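# Snap the flask's flip lid shut and let go

## Task

Close the flask's hinged flip-top by pressing it down until it latches with a click, keep the flask upright and close to where it began, and finish with no part of either robot hand in contact with the flask.

## Robot and tools

Robot: two arms, left_arm and right_arm, each ending in a sixteen-motor dexterous hand (right_arm a right hand, left_arm its mirror-image left hand). Bases in the scene frame: left_arm at (-0.007, +0.339, 0) m, right_arm at (-0.022, -0.245, +0.002) m, both turned only slightly about z. Scene frame: origin at table height midway between the arms, +z up, +x forward over the table, left_arm on the +y side. A fixed post stands behind the arms.

Frames: each arm's hand poses, velocities and targets, and all pose offsets, are in that arm's own base frame; the table is described in the scene frame. Hand point axes (right hand): +z runs along the straightened fingers toward the tips, +x across the palm away from the thumb, +y out of the palm face (palm surface at y = -0.063 m). On the left hand +x points toward the thumb. A rigid mast at the wrist on the palm side can strike things.

One row = 48 numbers, all in [-1, 1], always both arms: left_arm dx, dy, dz, rx, ry, rz; then 16 left hand motor goals; then left current_limit, speed; then the same 24 for right_arm. Pose numbers are offsets, not poses: they count from that arm's Hand target as it stood when the action or move began, along the arm's base axes, with the turn taken about the Hand target position. Scale: 1.0 = 0.6 m for dx, dy, dz and 180 degrees for rx, ry, rz, which together form one rotation vector. Every row of one action counts from the same start, so repeating an offset in a new call moves further. Six zeros means no new pose request for that arm.

Hand motor order: index_mcp, index_abd, index_pip, index_dip, middle_mcp, middle_abd, middle_pip, middle_dip, ring_mcp, ring_abd, ring_pip, ring_dip, thumb_cmc, thumb_axl, thumb_mcp, thumb_ipl. Each is an absolute goal angle scaled between its stops. Straight values: _mcp +0.75, _abd 0.00, _pip +0.58, _dip +0.70, thumb_cmc +0.71, thumb_axl +0.68, thumb_mcp +0.23, thumb_ipl +0.17. Lower numbers curl fingers toward the palm; thumb_cmc toward -1 brings the thumb in front of the palm. A 0 is a real goal, not 'no change': to hold a hand as is, resend its hand_goal, hand_current_limit and hand_speed. current_limit maps -1..+1 to 0..550 mA (min 11 mA); speed sets motor rate as (speed+1)/2 of 8.5 rad/s. Initial values: current_limit +0.4, speed -0.6; they persist until rewritten.

Tools:
- execute_actions(actions, cameras): actions is a list of actions, each a table of up to 15 rows at 1/30 s per row; a short table repeats its last row to 15 steps. An empty list returns state plus all camera images.
- move(target, speed, blend, blocking, cameras): target is one 48-number row or up to 15 rows, every row offset from the same starting Hand targets. Straight-line hand paths, all arms finishing together, capped at 10 s. speed in m/s, 0.002 to 4.3, default 0.25 (turn rate twice that in rad/s). blend in m rounds corners of a list; 0 stops at each. blocking=false returns after about 0.5 s while the move continues. No obstacle avoidance. The result adds a move: line (done, off_target, moving, held, fault) and limits (paced = pose clipped, held = steps withheld).
- wait(seconds 0-3600): lets time pass, no new commands.
- stop: brakes a running move.
- zoom_image(camera, region [x0,y0,x1,y1], max 504x504 px) on the newest image of cam_head_left, cam_head_right, cam_high, cam_low, cam_left_wrist or cam_right_wrist (all 672x504).
- read_manual: licence texts only.
- finished_scene: ends the scene irreversibly.

Results: end_effector_position (m) and end_effector_quat_wxyz per arm in its base frame; Hand target is the last commanded pose after clipping, the reference for the next offsets. The hand often rests short of it, and the right-arm elbow sags so the hand sits low; command extra height if needed. Orientation commands are clipped to 40 degrees from the measured one per step. Hand fields per motor: hand_goal, hand_measured, hand_current_ma, hand_state (moving, goal, blocked, overload). Joint torques are noisy and not zero in free air.

Cautions: press the lid with a slow, short move and modest force; a faster move or a target far beyond contact pushes harder. Keep the flask upright and on the table; nothing may fall off. Avoid hitting the post, the table hard, or the other arm; contact between the two hands can fail the scene. A motor at 495 mA or more for 5 s shuts down for 10 s. Motors heating to 100 °C drop the arm (MOTOR HOT warns at 85 °C), so don't keep pushing at an unreachable pose; to end a push, command back past the hand point. After a HAND FAULT line, later calls in that reply don't run. Loose objects may get nudged occasionally. Finally withdraw both hands clear of the flask before finishing.

Each tool is called after "Call:" as a command line: name --argument value for each argument, lists and objects as JSON in quotes; but a table of rows of numbers goes row by row, as --pt "numbers of a row", without its own name.

## Session

Call:
execute_actions --actions '[]'

Scene clock: 0.00 s.
left_arm: end_effector_position=(+0.3443, -0.4272, +0.2228) hand_goal=(+0.754, +0.000, +0.576, +0.696, +0.754, +0.000, +0.576, +0.696, +0.754, +0.000, +0.576, +0.696, +0.714, +0.678, +0.226, +0.168) hand_measured=(+0.7535, +0.0007, +0.5770, +0.6958, +0.7535, -0.0008, +0.5770, +0.6958, +0.7535, +0.0007, +0.5770, +0.6958, +0.7142, +0.6767, +0.2262, +0.1681) hand_current_ma=(-3, +11, +16, +5, -2, -1, +3, -3, +6, -6, -10, +5, +10, +9, +9, +5) hand_state=(goal, goal, goal, goal, goal, goal, goal, goal, goal, goal, goal, goal, goal, goal, goal, goal) hand_current_limit=0.40 hand_speed=-0.60 end_effector_quat_wxyz=(-0.034, +0.941, +0.337, -0.009) | right_arm: end_effector_position=(+0.5999, +0.0179, +0.4052) hand_goal=(+0.754, +0.000, +0.576, +0.696, +0.754, +0.000, +0.576, +0.696, +0.754, +0.000, +0.576, +0.696, +0.714, +0.678, +0.226, +0.168) hand_measured=(+0.7535, +0.0007, +0.5770, +0.6958, +0.7535, -0.0008, +0.5770, +0.6958, +0.7535, +0.0007, +0.5770, +0.6958, +0.7142, +0.6777, +0.2262, +0.1681) hand_current_ma=(-5, +3, +8, +2, -3, -4, +3, -2, +5, +3, +0, -8, -2, +3, +1, -1) hand_state=(goal, goal, goal, goal, goal, goal, goal, goal, goal, goal, goal, goal, goal, goal, goal, goal) hand_current_limit=0.40 hand_speed=-0.60 end_effector_quat_wxyz=(-0.010, +0.978, +0.068, +0.198)
Joint positions: left_arm=[-0.943 1.602 1.52 -1.56 -0.003 -0.06] | right_arm=[0.178 1.799 2.224 -1.597 0.022 1.605]
Joint velocities: within noise
Joint torques (N m): no reading
Heat: left arm: hottest waist 30 °C; right arm: hottest waist 33 °C.
Hand target: left_arm +0.3477, -0.4319, +0.2334; -0.023, +0.941, +0.337, -0.005 | right_arm +0.5996, +0.0178, +0.4233; -0.013, +0.973, +0.067, +0.219

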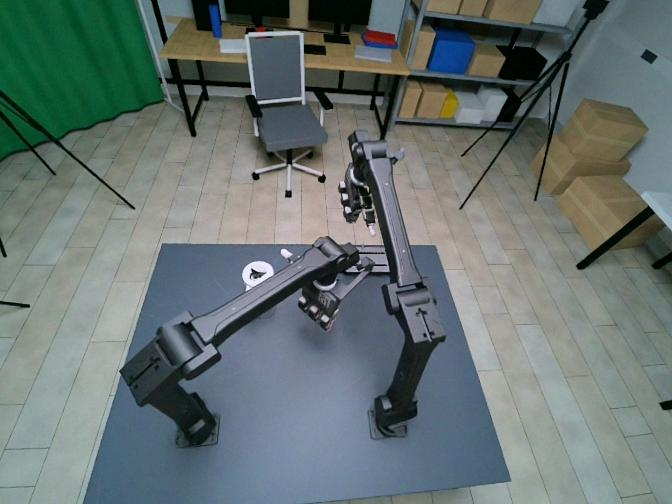

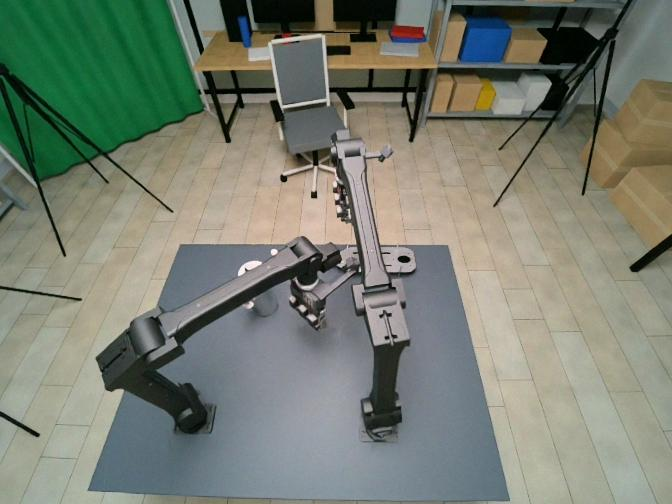

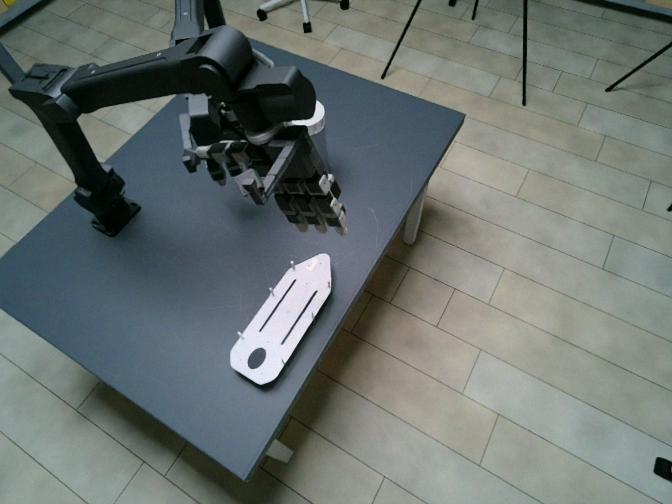

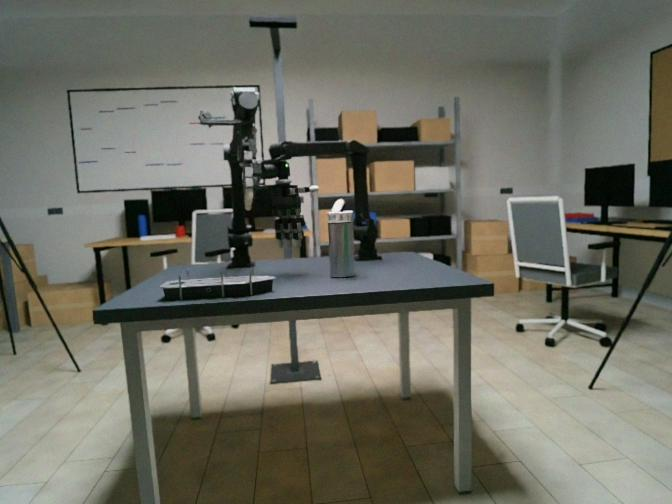

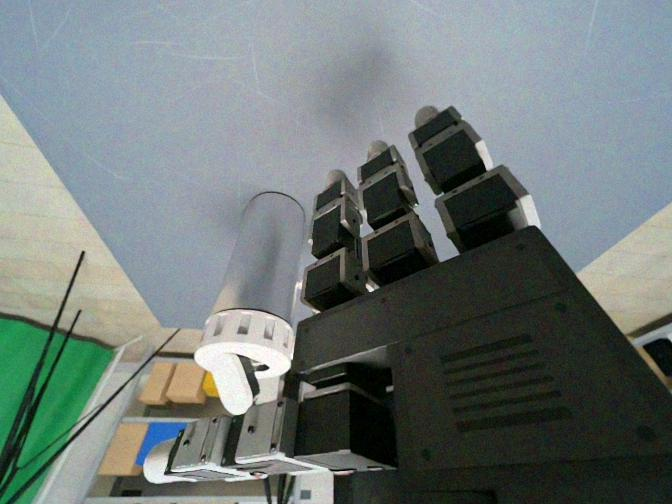

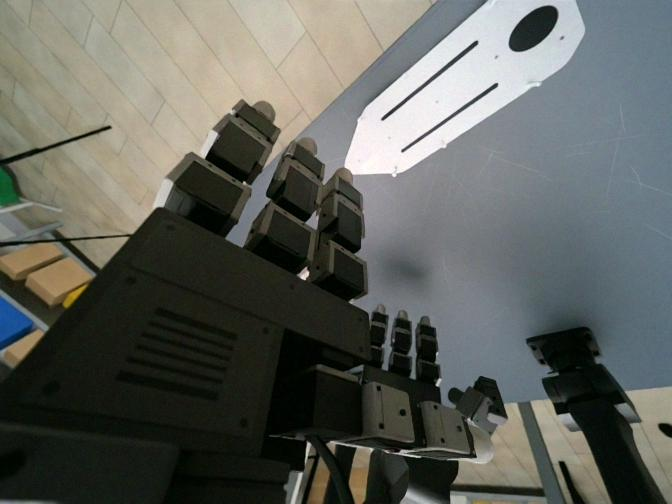

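Call:
zoom_image --camera "cam_left_wrist" --region '[160, 180, 340, 460]'

Call:
zoom_image --camera "cam_low" --region '[220, 130, 400, 290]'

Call:
zoom_image --camera "cam_head_left" --region '[200, 220, 400, 350]'

Call:
zoom_image --camera "cam_high" --region '[160, 60, 380, 280]'

Call:
zoom_image --camera "cam_head_right" --region '[200, 220, 400, 350]'

Scaled by 1.800 from the camera's image (finer frame: 960x720).

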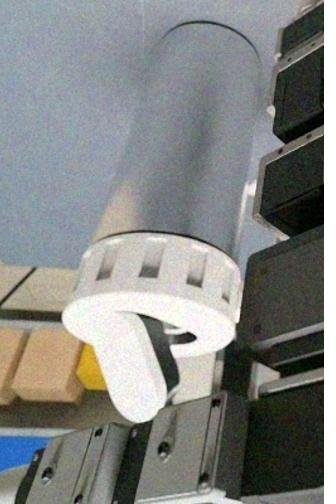

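Scaled by 2.800 from the camera's image (finer frame: 960x720).

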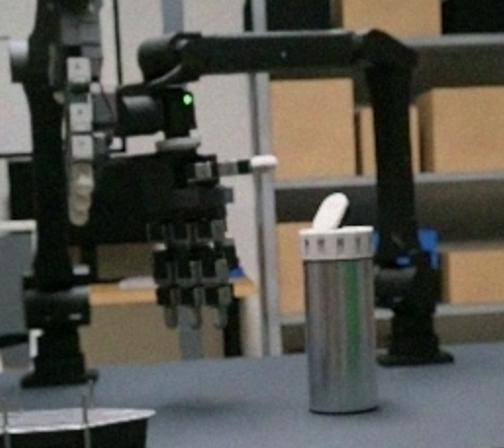

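Scaled by 2.520 from the camera's image (finer frame: 960x720).

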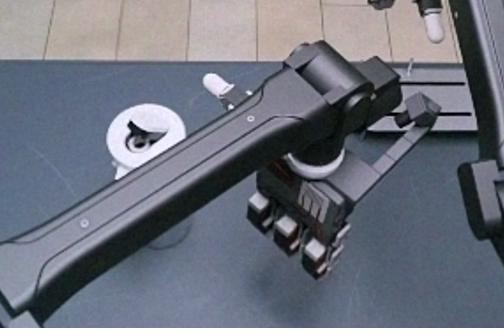

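Scaled by 2.291 from the camera's image (finer frame: 960x720).

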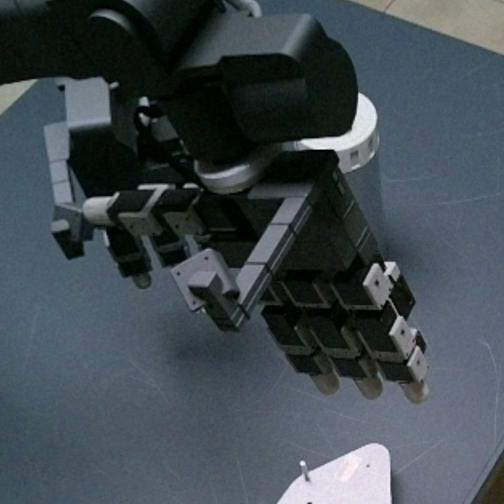

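Scaled by 2.520 from the camera's image (finer frame: 960x720).

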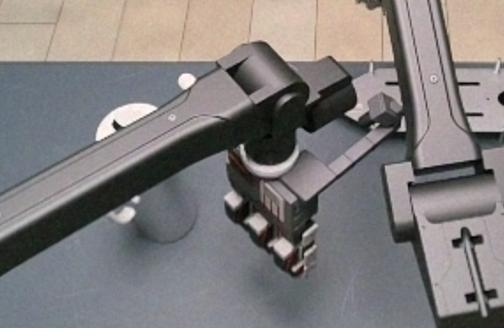

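Call:
move --target '[0.05, -0.03, 0.30, 0, 0, 0, 0.754, 0, 0.576, 0.696, 0.754, 0, 0.576, 0.696, 0.754, 0, 0.576, 0.696, 0.714, 0.678, 0.226, 0.168, 0.4, -0.6, 0, 0, 0, 0, 0, 0, 0.754, 0, 0.576, 0.696, 0.754, 0, 0.576, 0.696, 0.754, 0, 0.576, 0.696, 0.714, 0.678, 0.226, 0.168, 0.4, -0.6]' --speed 0.2 --cameras '["all"]'

Scene clock: 42.40 s.
left_arm: end_effector_position=(+0.3568, -0.4383, +0.3108) hand_goal=(+0.754, +0.000, +0.576, +0.696, +0.754, +0.000, +0.576, +0.696, +0.754, +0.000, +0.576, +0.696, +0.714, +0.678, +0.226, +0.168) hand_measured=(+0.7535, +0.0007, +0.5770, +0.6958, +0.7523, +0.0007, +0.5770, +0.6958, +0.7535, +0.0007, +0.5770, +0.6958, +0.7167, +0.6777, +0.2222, +0.1681) hand_current_ma=(-4, +4, +9, +2, +1, -2, +1, -4, +1, +0, -15, +4, +11, +7, +8, +8) hand_state=(goal, goal, goal, goal, goal, goal, goal, goal, goal, goal, goal, goal, goal, goal, goal, goal) hand_current_limit=0.40 hand_speed=-0.60 end_effector_quat_wxyz=(+0.009, +0.941, +0.338, +0.007) | right_arm: end_effector_position=(+0.5999, +0.0179, +0.4052) hand_goal=(+0.754, +0.000, +0.576, +0.696, +0.754, +0.000, +0.576, +0.696, +0.754, +0.000, +0.576, +0.696, +0.714, +0.678, +0.226, +0.168) hand_measured=(+0.7535, +0.0007, +0.5770, +0.6971, +0.7535, +0.0007, +0.5770, +0.6958, +0.7535, +0.0007, +0.5770, +0.6958, +0.7142, +0.6767, +0.2193, +0.1681) hand_current_ma=(+1, -6, +2, +4, -10, +4, +14, -8, +7, +12, +5, -5, +3, +6, -5, -19) hand_state=(goal, goal, goal, goal, goal, goal, goal, goal, goal, goal, goal, goal, goal, goal, goal, goal) hand_current_limit=0.40 hand_speed=-0.60 end_effector_quat_wxyz=(-0.010, +0.978, +0.068, +0.198)
Joint positions: left_arm=[-0.938 1.589 1.716 -1.676 -0.009 -0.055] | right_arm=[0.178 1.799 2.224 -1.597 0.022 1.605]
Joint torques (N m): left_arm=[-1.67 -15.68 7.16 0.31 -0.09 -0.02] | right_arm=[0.26 -19.37 11.4 1.69 0.04 -0.14]
Heat: left arm: hottest elbow 34 °C; right arm: hottest shoulder 35 °C.
Hand target: left_arm +0.3571, -0.4396, +0.3047; +0.004, +0.941, +0.337, +0.005 (not the last commanded pose) | right_arm +0.5996, +0.0178, +0.4233; -0.013, +0.973, +0.067, +0.219
Off the commanded pose: left_arm 0.105 m, 4 deg | right_arm 0.018 m, 2 deg.
move: held (left_arm; a check stopped the path); limits=held
pose unreachable (left arm): on one or more control steps of this call, first in action 0 (counted from 0), this arm could not follow its commanded pose, so it was not sent that pose on those steps. It may still have moved: this result reports where it is.
cause: moving toward the commanded pose would bring a part of the arm too close to another arm (a part of this arm just beyond joint 6 (wrist roll) and a part of the right arm just beyond its joint 3 (elbow), 72 mm apart when this arm was first held).

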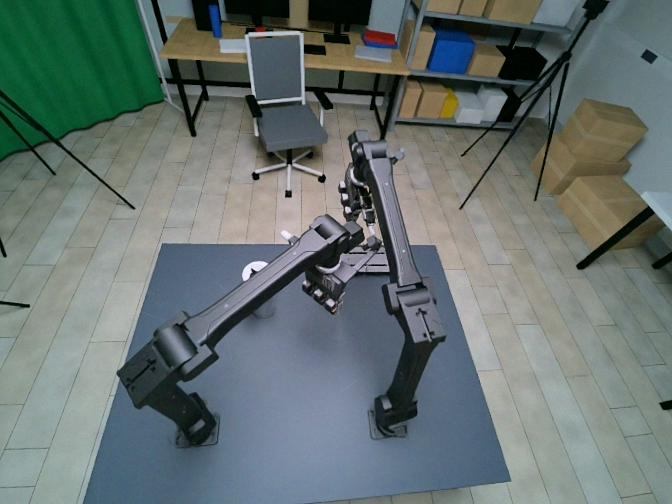

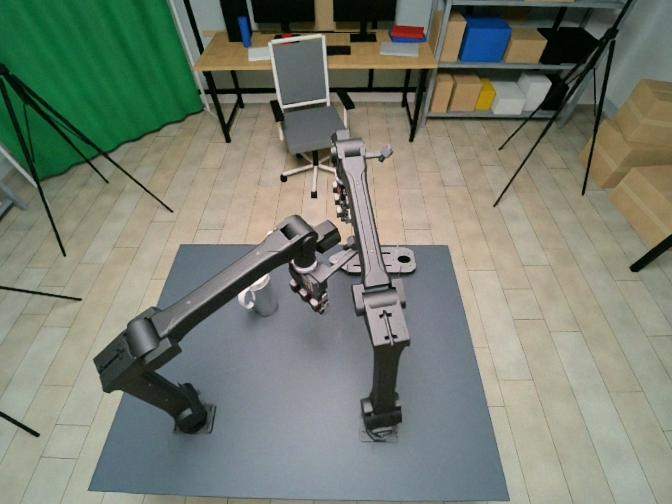

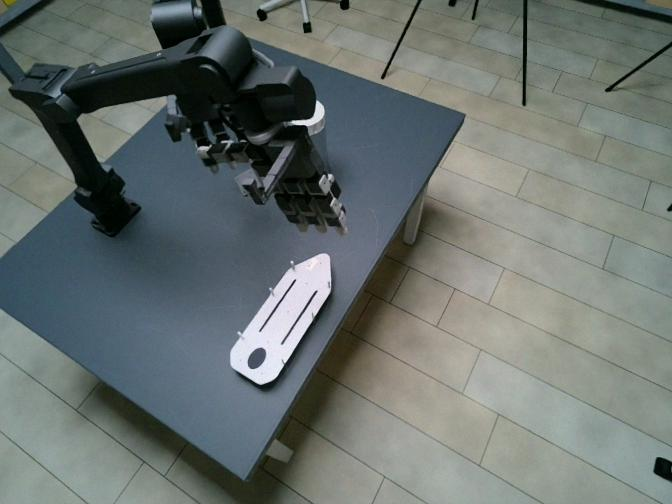

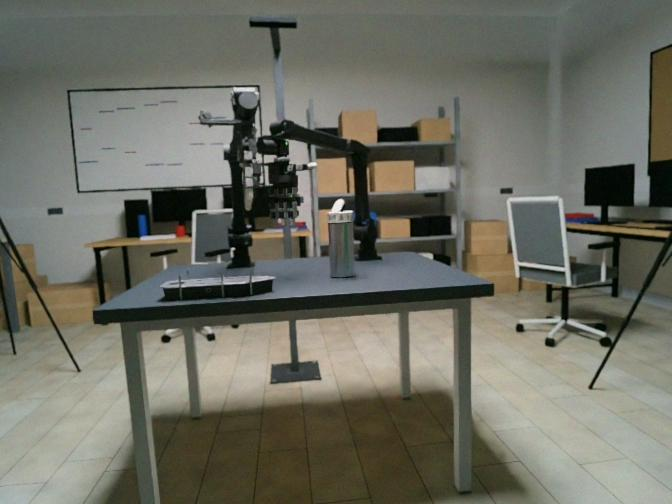

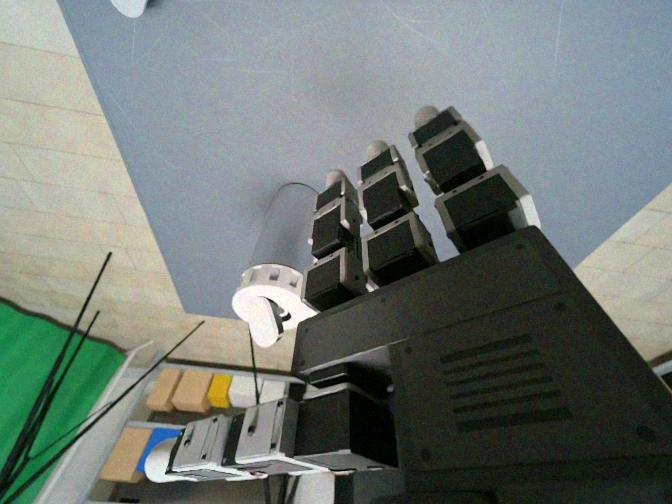

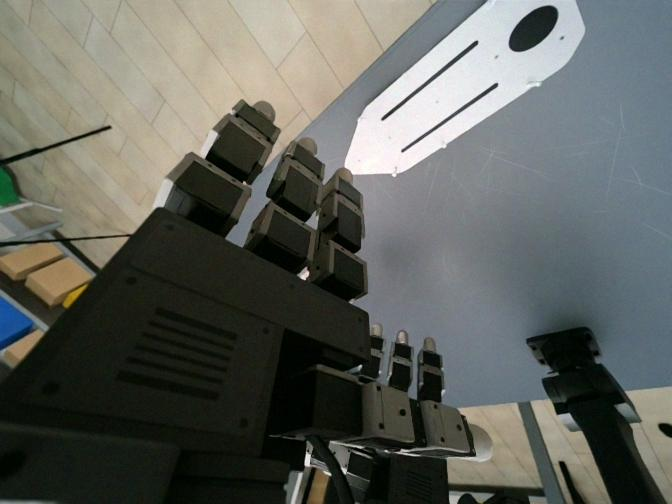

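Call:
move --target '[-0.083, 0.165, 0.21, 0, 0, 0, 0.754, 0, 0.576, 0.696, 0.754, 0, 0.576, 0.696, 0.754, 0, 0.576, 0.696, 0.714, 0.678, 0.226, 0.168, 0.4, -0.6, 0, 0, 0, 0, 0, 0, 0.754, 0, 0.576, 0.696, 0.754, 0, 0.576, 0.696, 0.754, 0, 0.576, 0.696, 0.714, 0.678, 0.226, 0.168, 0.4, -0.6]' --speed 0.2 --cameras '["all"]'

Scene clock: 53.17 s.
left_arm: end_effector_position=(+0.3058, -0.3436, +0.4335) hand_goal=(+0.754, +0.000, +0.576, +0.696, +0.754, +0.000, +0.576, +0.696, +0.754, +0.000, +0.576, +0.696, +0.714, +0.678, +0.226, +0.168) hand_measured=(+0.7607, -0.0008, +0.5834, +0.6983, +0.7619, -0.0008, +0.5821, +0.6958, +0.7595, +0.0007, +0.5795, +0.6958, +0.7180, +0.6767, +0.2222, +0.1672) hand_current_ma=(-5, +11, +15, +6, -6, -2, +2, +3, +4, -3, -4, -1, +11, +3, +2, +8) hand_state=(goal, goal, goal, goal, goal, goal, goal, goal, goal, goal, goal, goal, goal, goal, goal, goal) hand_current_limit=0.40 hand_speed=-0.60 end_effector_quat_wxyz=(+0.123, +0.933, +0.335, +0.050) | right_arm: end_effector_position=(+0.5999, +0.0179, +0.4052) hand_goal=(+0.754, +0.000, +0.576, +0.696, +0.754, +0.000, +0.576, +0.696, +0.754, +0.000, +0.576, +0.696, +0.714, +0.678, +0.226, +0.168) hand_measured=(+0.7535, +0.0007, +0.5757, +0.6958, +0.7535, +0.0007, +0.5770, +0.6958, +0.7535, +0.0007, +0.5770, +0.6958, +0.7142, +0.6777, +0.2183, +0.1681) hand_current_ma=(-7, -10, -2, +3, -4, +5, -6, +0, +6, +13, -3, -7, +9, +11, +10, -8) hand_state=(goal, goal, goal, goal, goal, goal, goal, goal, goal, goal, goal, goal, goal, goal, goal, goal) hand_current_limit=0.40 hand_speed=-0.60 end_effector_quat_wxyz=(-0.010, +0.978, +0.068, +0.198)
Joint positions: left_arm=[-0.901 1.224 1.599 -1.679 -0.016 -0.017] | right_arm=[0.178 1.799 2.224 -1.597 0.022 1.605]
Joint torques (N m): left_arm=[0.26 -8.76 7.42 0.54 -0.22 0.05] | right_arm=[0.15 -19.31 11.4 1.65 0.04 -0.14]
Heat: left arm: hottest elbow 34 °C; right arm: hottest shoulder 36 °C.
Hand target: left_arm +0.3074, -0.3406, +0.4308; +0.004, +0.941, +0.337, +0.005 | right_arm +0.5996, +0.0178, +0.4233; -0.013, +0.973, +0.067, +0.219
Off the commanded pose: left_arm 0.004 m, 15 deg | right_arm 0.018 m, 2 deg.
joint sent to its limit (left arm) — joint 4 (wrist pitch), lower limit. The joint targets are off in orientation, not in position.
move: off_target (left_arm)

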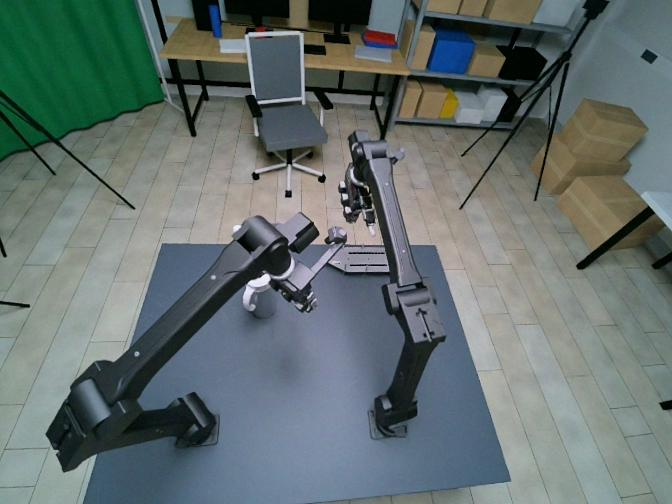

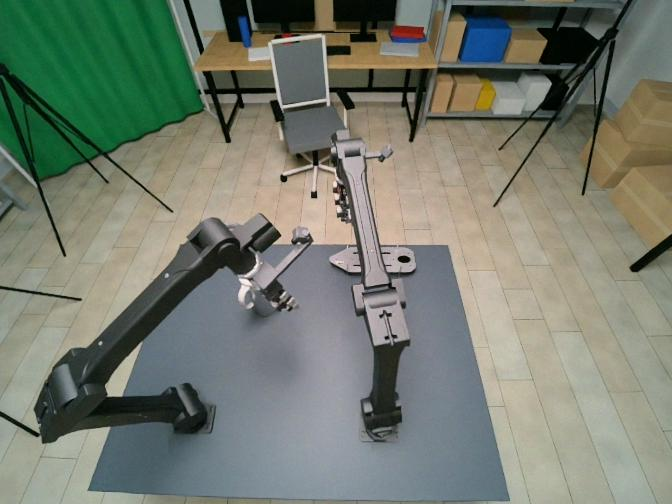

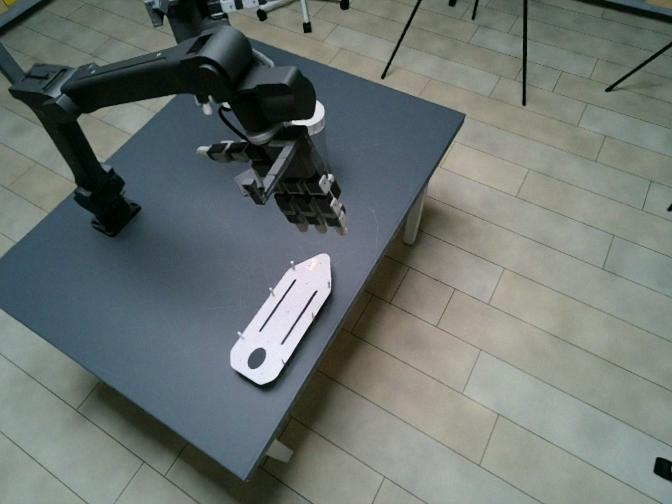

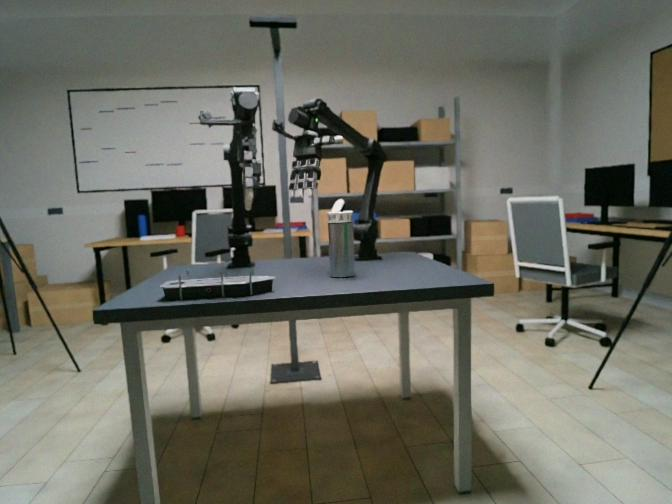

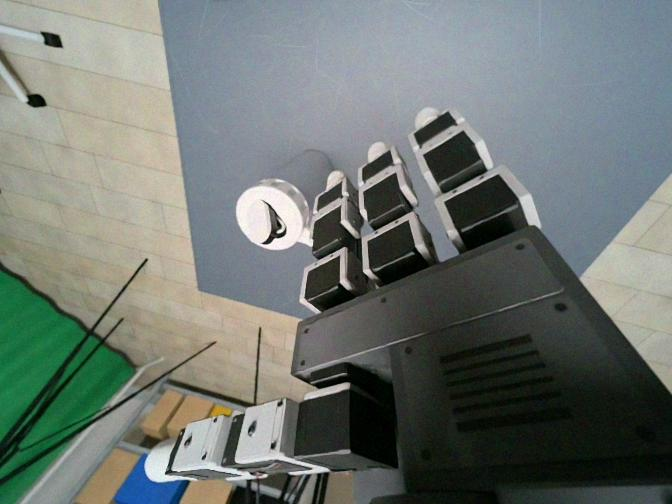

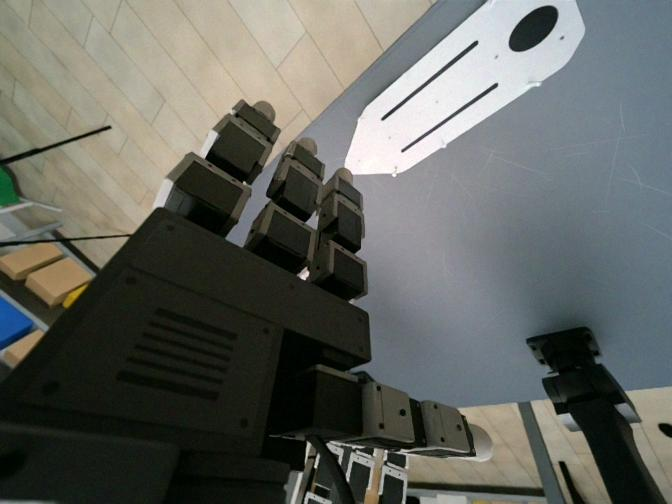

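Call:
zoom_image --camera "cam_left_wrist" --region '[210, 140, 350, 270]'

Call:
zoom_image --camera "cam_head_left" --region '[210, 250, 310, 330]'

Call:
zoom_image --camera "cam_head_right" --region '[210, 250, 310, 330]'

Call:
zoom_image --camera "cam_low" --region '[300, 180, 380, 290]'

Scaled by 3.600 from the camera's image (finer frame: 960x720).

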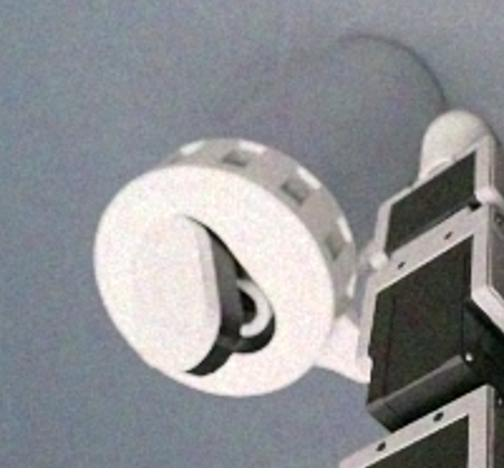

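Scaled by 5.040 from the camera's image (finer frame: 960x720).

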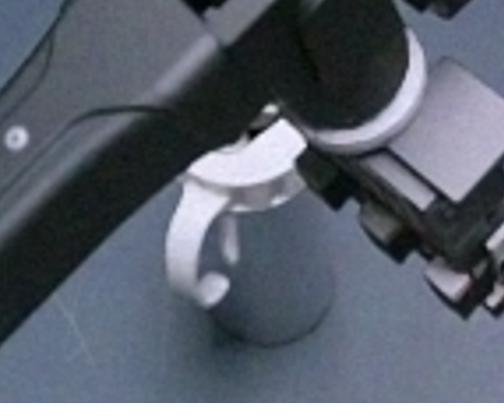

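Scaled by 5.040 from the camera's image (finer frame: 960x720).

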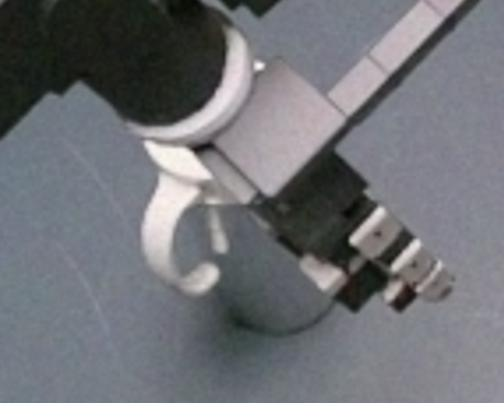

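Scaled by 4.582 from the camera's image (finer frame: 960x720).

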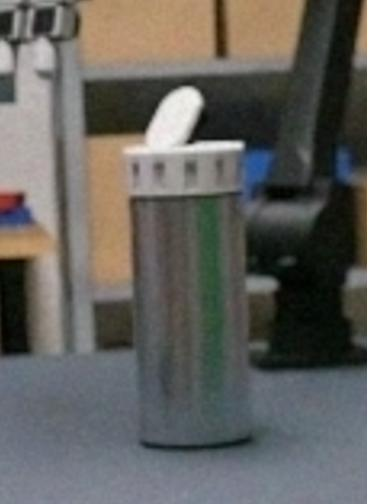

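Call:
move --target '[0.3127, 0.0427, -0.0263, -0.0465, -0.0511, 0.0919, 0.932, 0, 0.576, 0.696, 0.98, 0, 0.98, 0.98, 0.98, 0, 0.98, 0.98, 0.714, 0.678, 0.226, 0.168, 0.4, -0.6, 0, 0, 0, 0, 0, 0, 0.754, 0, 0.576, 0.696, 0.754, 0, 0.576, 0.696, 0.754, 0, 0.576, 0.696, 0.714, 0.678, 0.226, 0.168, 0.4, -0.6]' --speed 0.15 --cameras '["all"]'

Scene clock: 151.20 s.
left_arm: end_effector_position=(+0.4886, -0.3137, +0.3956) hand_goal=(+0.932, +0.000, +0.576, +0.696, +0.980, +0.000, +0.980, +0.980, +0.980, +0.000, +0.980, +0.980, +0.714, +0.678, +0.226, +0.168) hand_measured=(+0.9295, +0.0007, +0.5744, +0.6958, +0.9742, +0.0007, +0.9735, +0.9786, +0.9754, +0.0007, +0.9722, +0.9786, +0.7180, +0.6777, +0.2222, +0.1681) hand_current_ma=(-9, +2, +12, +1, -1, -5, -1, +4, -7, -4, -7, +2, +7, +6, -4, +7) hand_state=(goal, goal, goal, goal, goal, goal, goal, goal, goal, goal, goal, goal, goal, goal, goal, goal) hand_current_limit=0.40 hand_speed=-0.60 end_effector_quat_wxyz=(+0.082, +0.881, +0.463, +0.049) | right_arm: end_effector_position=(+0.5999, +0.0179, +0.4052) hand_goal=(+0.754, +0.000, +0.576, +0.696, +0.754, +0.000, +0.576, +0.696, +0.754, +0.000, +0.576, +0.696, +0.714, +0.678, +0.226, +0.168) hand_measured=(+0.7535, +0.0007, +0.5770, +0.6958, +0.7523, -0.0008, +0.5770, +0.6958, +0.7535, +0.0007, +0.5770, +0.6958, +0.7142, +0.6767, +0.2193, +0.1681) hand_current_ma=(-8, -6, +0, +5, -13, -4, +15, -5, -2, +7, -6, +2, +1, -2, -15, -1) hand_state=(goal, goal, goal, goal, goal, goal, goal, goal, goal, goal, goal, goal, goal, goal, goal, goal) hand_current_limit=0.40 hand_speed=-0.60 end_effector_quat_wxyz=(-0.010, +0.978, +0.068, +0.198)
Joint positions: left_arm=[-0.614 1.558 1.857 -1.679 -0.012 -0.009] | right_arm=[0.178 1.799 2.224 -1.597 0.022 1.605]
Joint torques (N m): left_arm=[-0.73 -14.56 10.88 0.7 -0.09 -0.13] | right_arm=[0.26 -19.25 11.4 1.68 0.04 -0.14]
Heat: left arm: hottest elbow 35 °C; right arm: hottest shoulder 38 °C.
Hand target: left_arm +0.4950, -0.3149, +0.4149; +0.098, +0.877, +0.467, +0.056 | right_arm +0.5996, +0.0178, +0.4233; -0.013, +0.973, +0.067, +0.219
Off the commanded pose: left_arm 0.020 m, 2 deg | right_arm 0.018 m, 2 deg.
move: off_target (left_arm)

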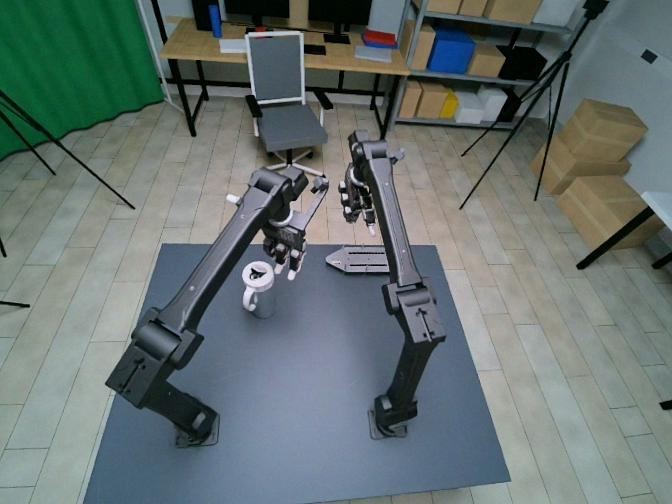

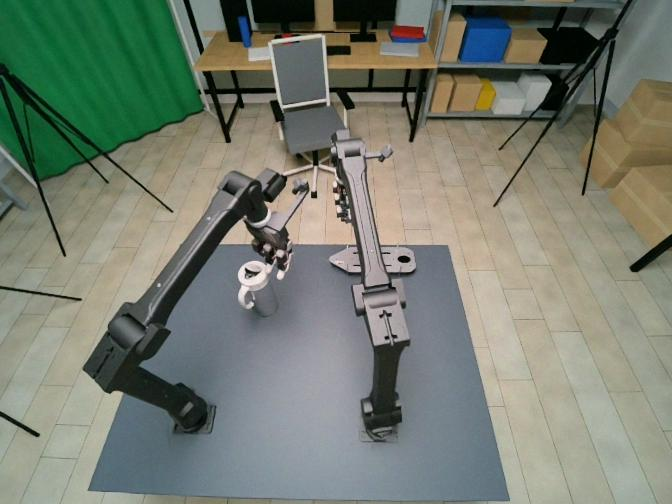

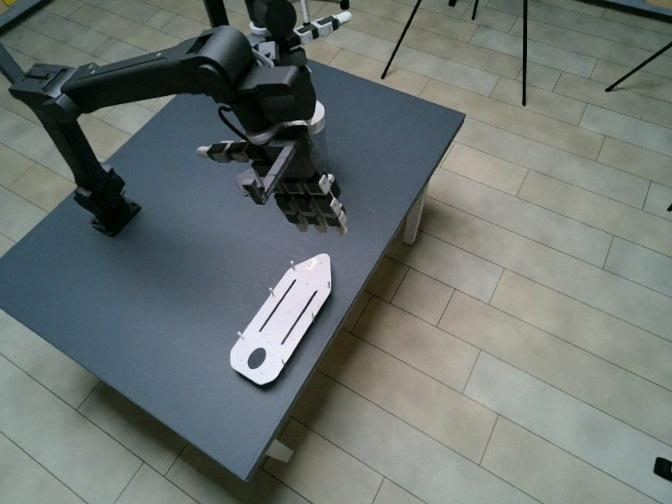

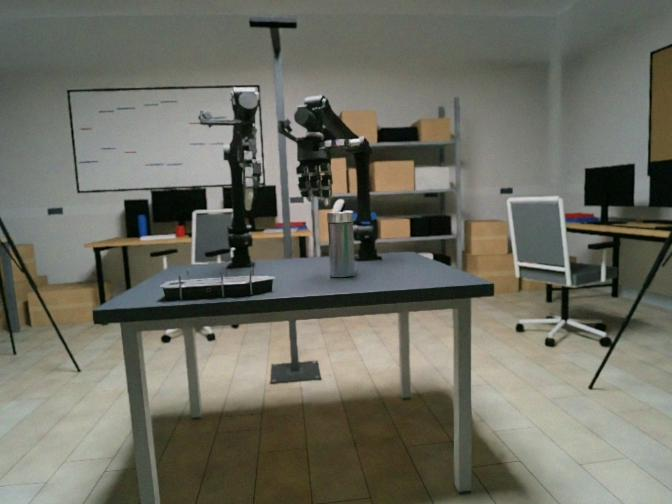

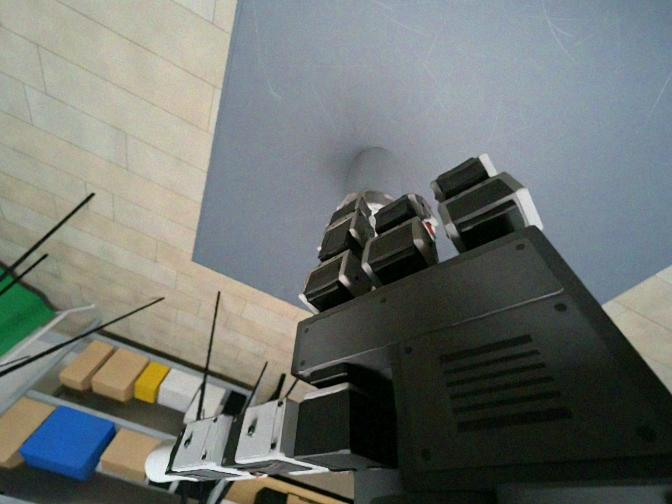

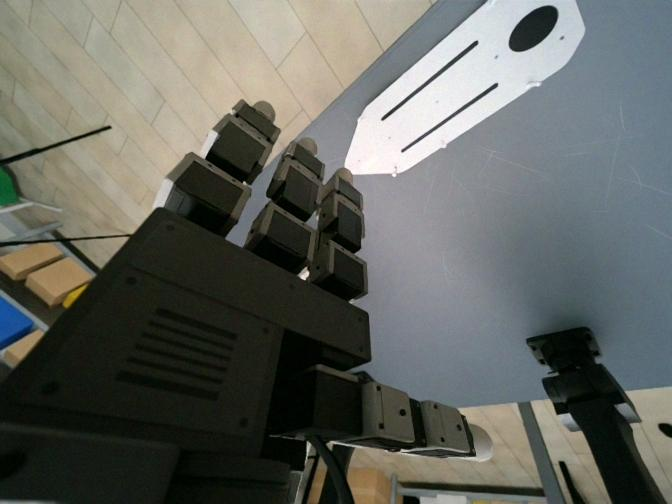

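Call:
zoom_image --camera "cam_head_left" --region '[220, 200, 330, 330]'

Call:
zoom_image --camera "cam_head_right" --region '[220, 200, 330, 330]'

Call:
zoom_image --camera "cam_low" --region '[280, 140, 380, 290]'

Call:
zoom_image --camera "cam_left_wrist" --region '[300, 130, 460, 300]'

Scaled by 3.877 from the camera's image (finer frame: 960x720).

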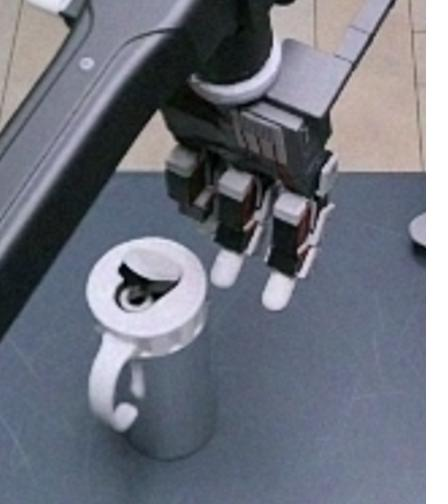

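Scaled by 3.877 from the camera's image (finer frame: 960x720).

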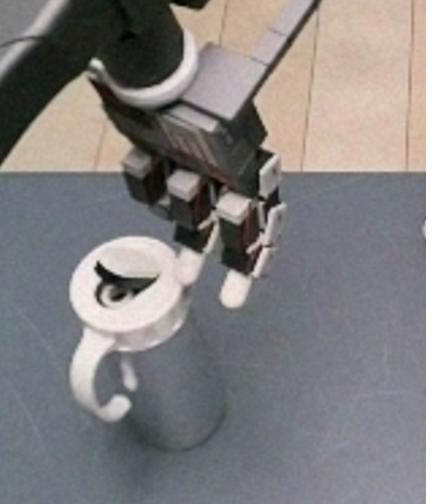

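Scaled by 3.360 from the camera's image (finer frame: 960x720).

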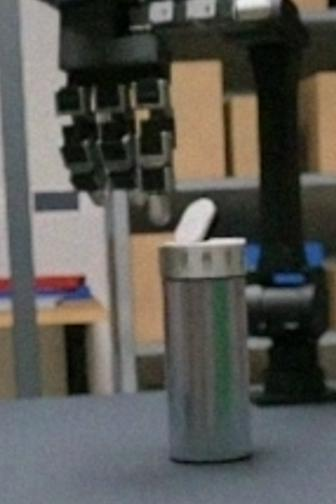

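Scaled by 2.965 from the camera's image (finer frame: 960x720).

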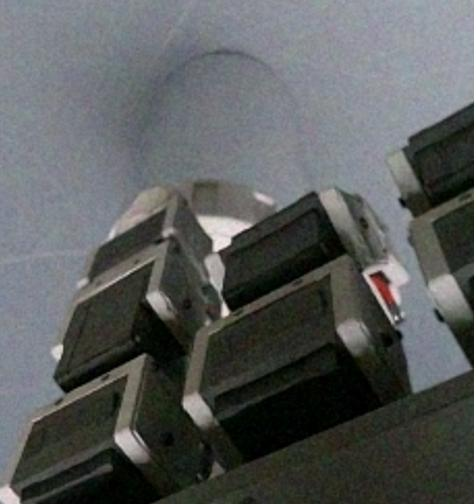

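Call:
move --target '[-0.0263, 0.0532, 0.0367, 0, 0, 0, 0.932, 0, 0.576, 0.696, 0.98, 0, 0.98, 0.98, 0.98, 0, 0.98, 0.98, 0.714, 0.678, 0.226, 0.168, 0.4, -0.6, 0, 0, 0, 0, 0, 0, 0.754, 0, 0.576, 0.696, 0.754, 0, 0.576, 0.696, 0.754, 0, 0.576, 0.696, 0.714, 0.678, 0.226, 0.168, 0.4, -0.6]' --speed 0.08 --cameras '["cam_head_left", "cam_head_right", "cam_low", "cam_left_wrist", "cam_high"]'

Call:
zoom_image --camera "cam_head_left" --region '[220, 220, 330, 330]'

Call:
zoom_image --camera "cam_head_right" --region '[220, 220, 330, 330]'

Call:
zoom_image --camera "cam_low" --region '[290, 150, 390, 250]'

Call:
zoom_image --camera "cam_left_wrist" --region '[300, 130, 460, 300]'

Scene clock: 185.03 s.
left_arm: end_effector_position=(+0.4796, -0.2862, +0.4386) hand_goal=(+0.932, +0.000, +0.576, +0.696, +0.980, +0.000, +0.980, +0.980, +0.980, +0.000, +0.980, +0.980, +0.714, +0.678, +0.226, +0.168) hand_measured=(+0.9295, +0.0021, +0.5744, +0.6958, +0.9754, +0.0007, +0.9735, +0.9799, +0.9754, +0.0007, +0.9722, +0.9786, +0.7180, +0.6777, +0.2222, +0.1672) hand_current_ma=(-1, +11, +9, +7, -8, +0, +3, +4, -3, -4, -1, -3, +9, +15, +7, +4) hand_state=(goal, goal, goal, goal, goal, goal, goal, goal, goal, goal, goal, goal, goal, goal, goal, goal) hand_current_limit=0.40 hand_speed=-0.60 end_effector_quat_wxyz=(+0.116, +0.874, +0.467, +0.067) | right_arm: end_effector_position=(+0.5999, +0.0179, +0.4052) hand_goal=(+0.754, +0.000, +0.576, +0.696, +0.754, +0.000, +0.576, +0.696, +0.754, +0.000, +0.576, +0.696, +0.714, +0.678, +0.226, +0.168) hand_measured=(+0.7535, +0.0007, +0.5770, +0.6958, +0.7535, -0.0008, +0.5770, +0.6958, +0.7535, -0.0008, +0.5770, +0.6958, +0.7142, +0.6767, +0.2193, +0.1681) hand_current_ma=(+0, -7, +2, +3, -9, +3, +10, +12, +2, +10, +1, -10, +2, +6, +7, -4) hand_state=(goal, goal, goal, goal, goal, goal, goal, goal, goal, goal, goal, goal, goal, goal, goal, goal) hand_current_limit=0.40 hand_speed=-0.60 end_effector_quat_wxyz=(-0.010, +0.978, +0.068, +0.198)
Joint positions: left_arm=[-0.578 1.48 1.857 -1.679 -0.005 0.012] | right_arm=[0.178 1.799 2.224 -1.597 0.022 1.605]
Joint torques (N m): left_arm=[-0.38 -13.51 7.3 0.59 0 0.14] | right_arm=[0.21 -19.19 11.41 1.7 0.04 -0.14]
Heat: left arm: hottest elbow 38 °C; right arm: hottest shoulder 38 °C.
Hand target: left_arm +0.4791, -0.2831, +0.4370; +0.098, +0.877, +0.467, +0.056 | right_arm +0.5996, +0.0178, +0.4233; -0.013, +0.973, +0.067, +0.219
Off the commanded pose: left_arm 0.004 m, 2 deg | right_arm 0.018 m, 2 deg.
joint sent to its limit (left arm) — joint 4 (wrist pitch), lower limit. The joint targets still meet the commanded pose.
move: done
Images, in order (width x height): cam_head_left 672x504, cam_head_right 672x504, cam_high 672x504, cam_low 672x504, cam_left_wrist 672x504.

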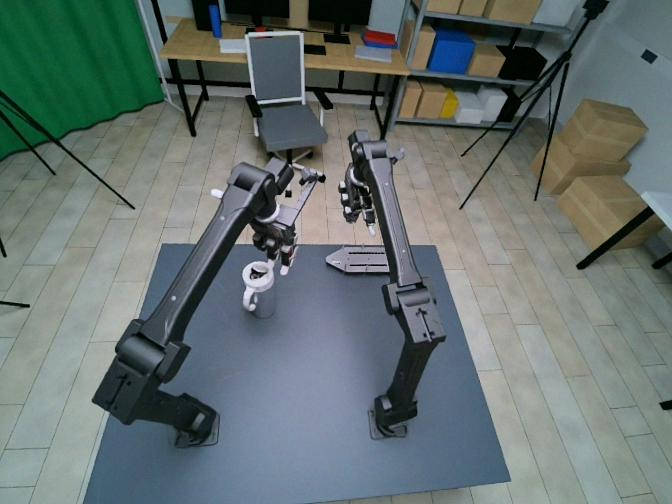

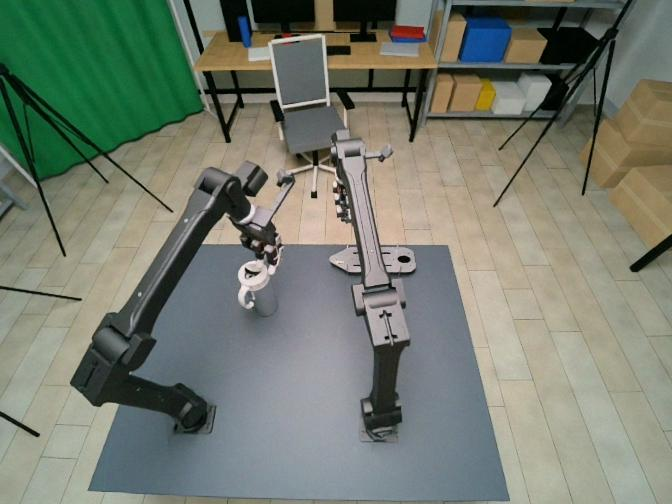

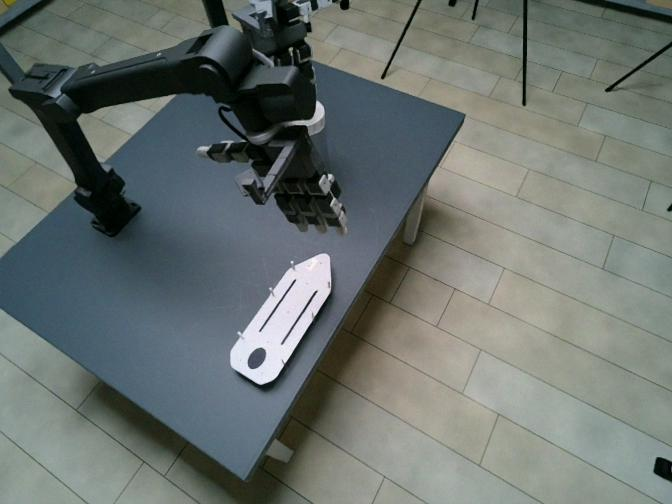

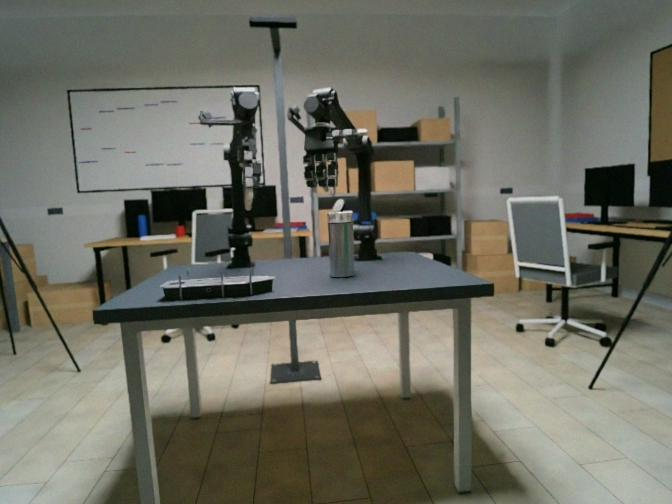

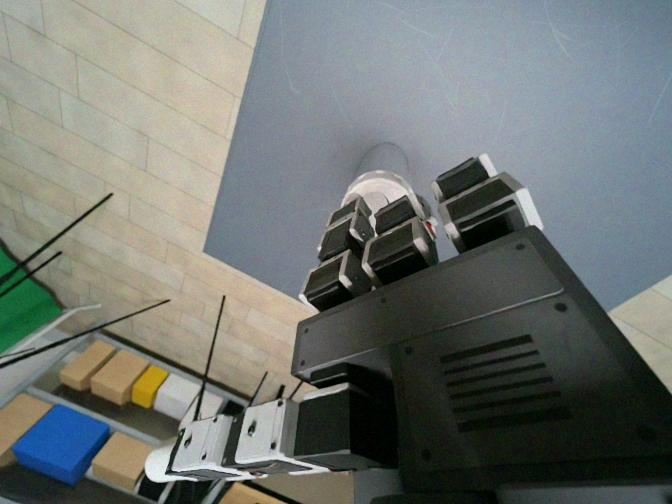

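Scaled by 4.582 from the camera's image (finer frame: 960x720).

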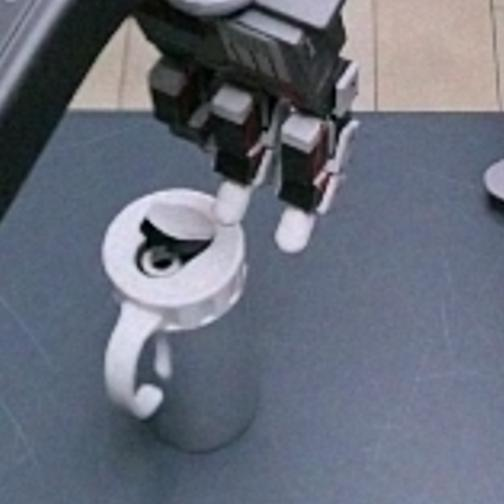

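Scaled by 4.582 from the camera's image (finer frame: 960x720).

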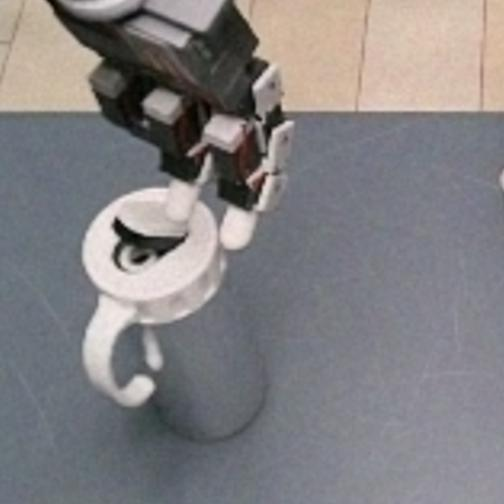

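Scaled by 5.040 from the camera's image (finer frame: 960x720).

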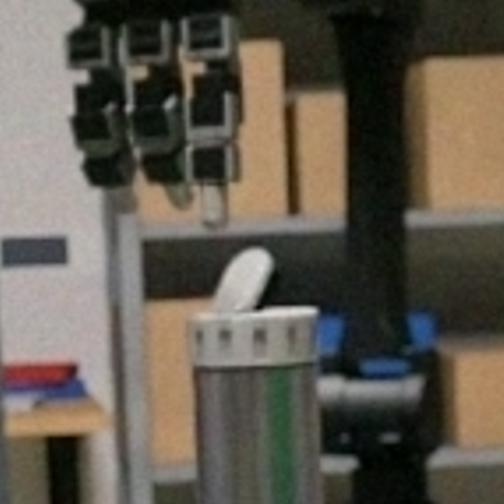

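Scaled by 2.965 from the camera's image (finer frame: 960x720).

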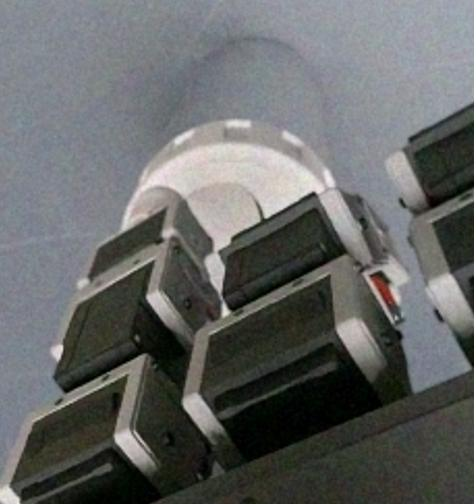

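Call:
zoom_image --camera "cam_left_wrist" --region '[330, 155, 420, 225]'

Scaled by 5.600 from the camera's image (finer frame: 960x720).

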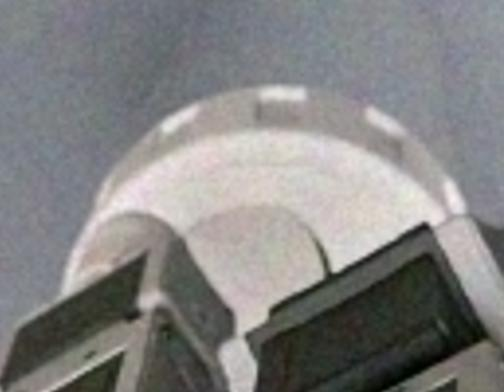

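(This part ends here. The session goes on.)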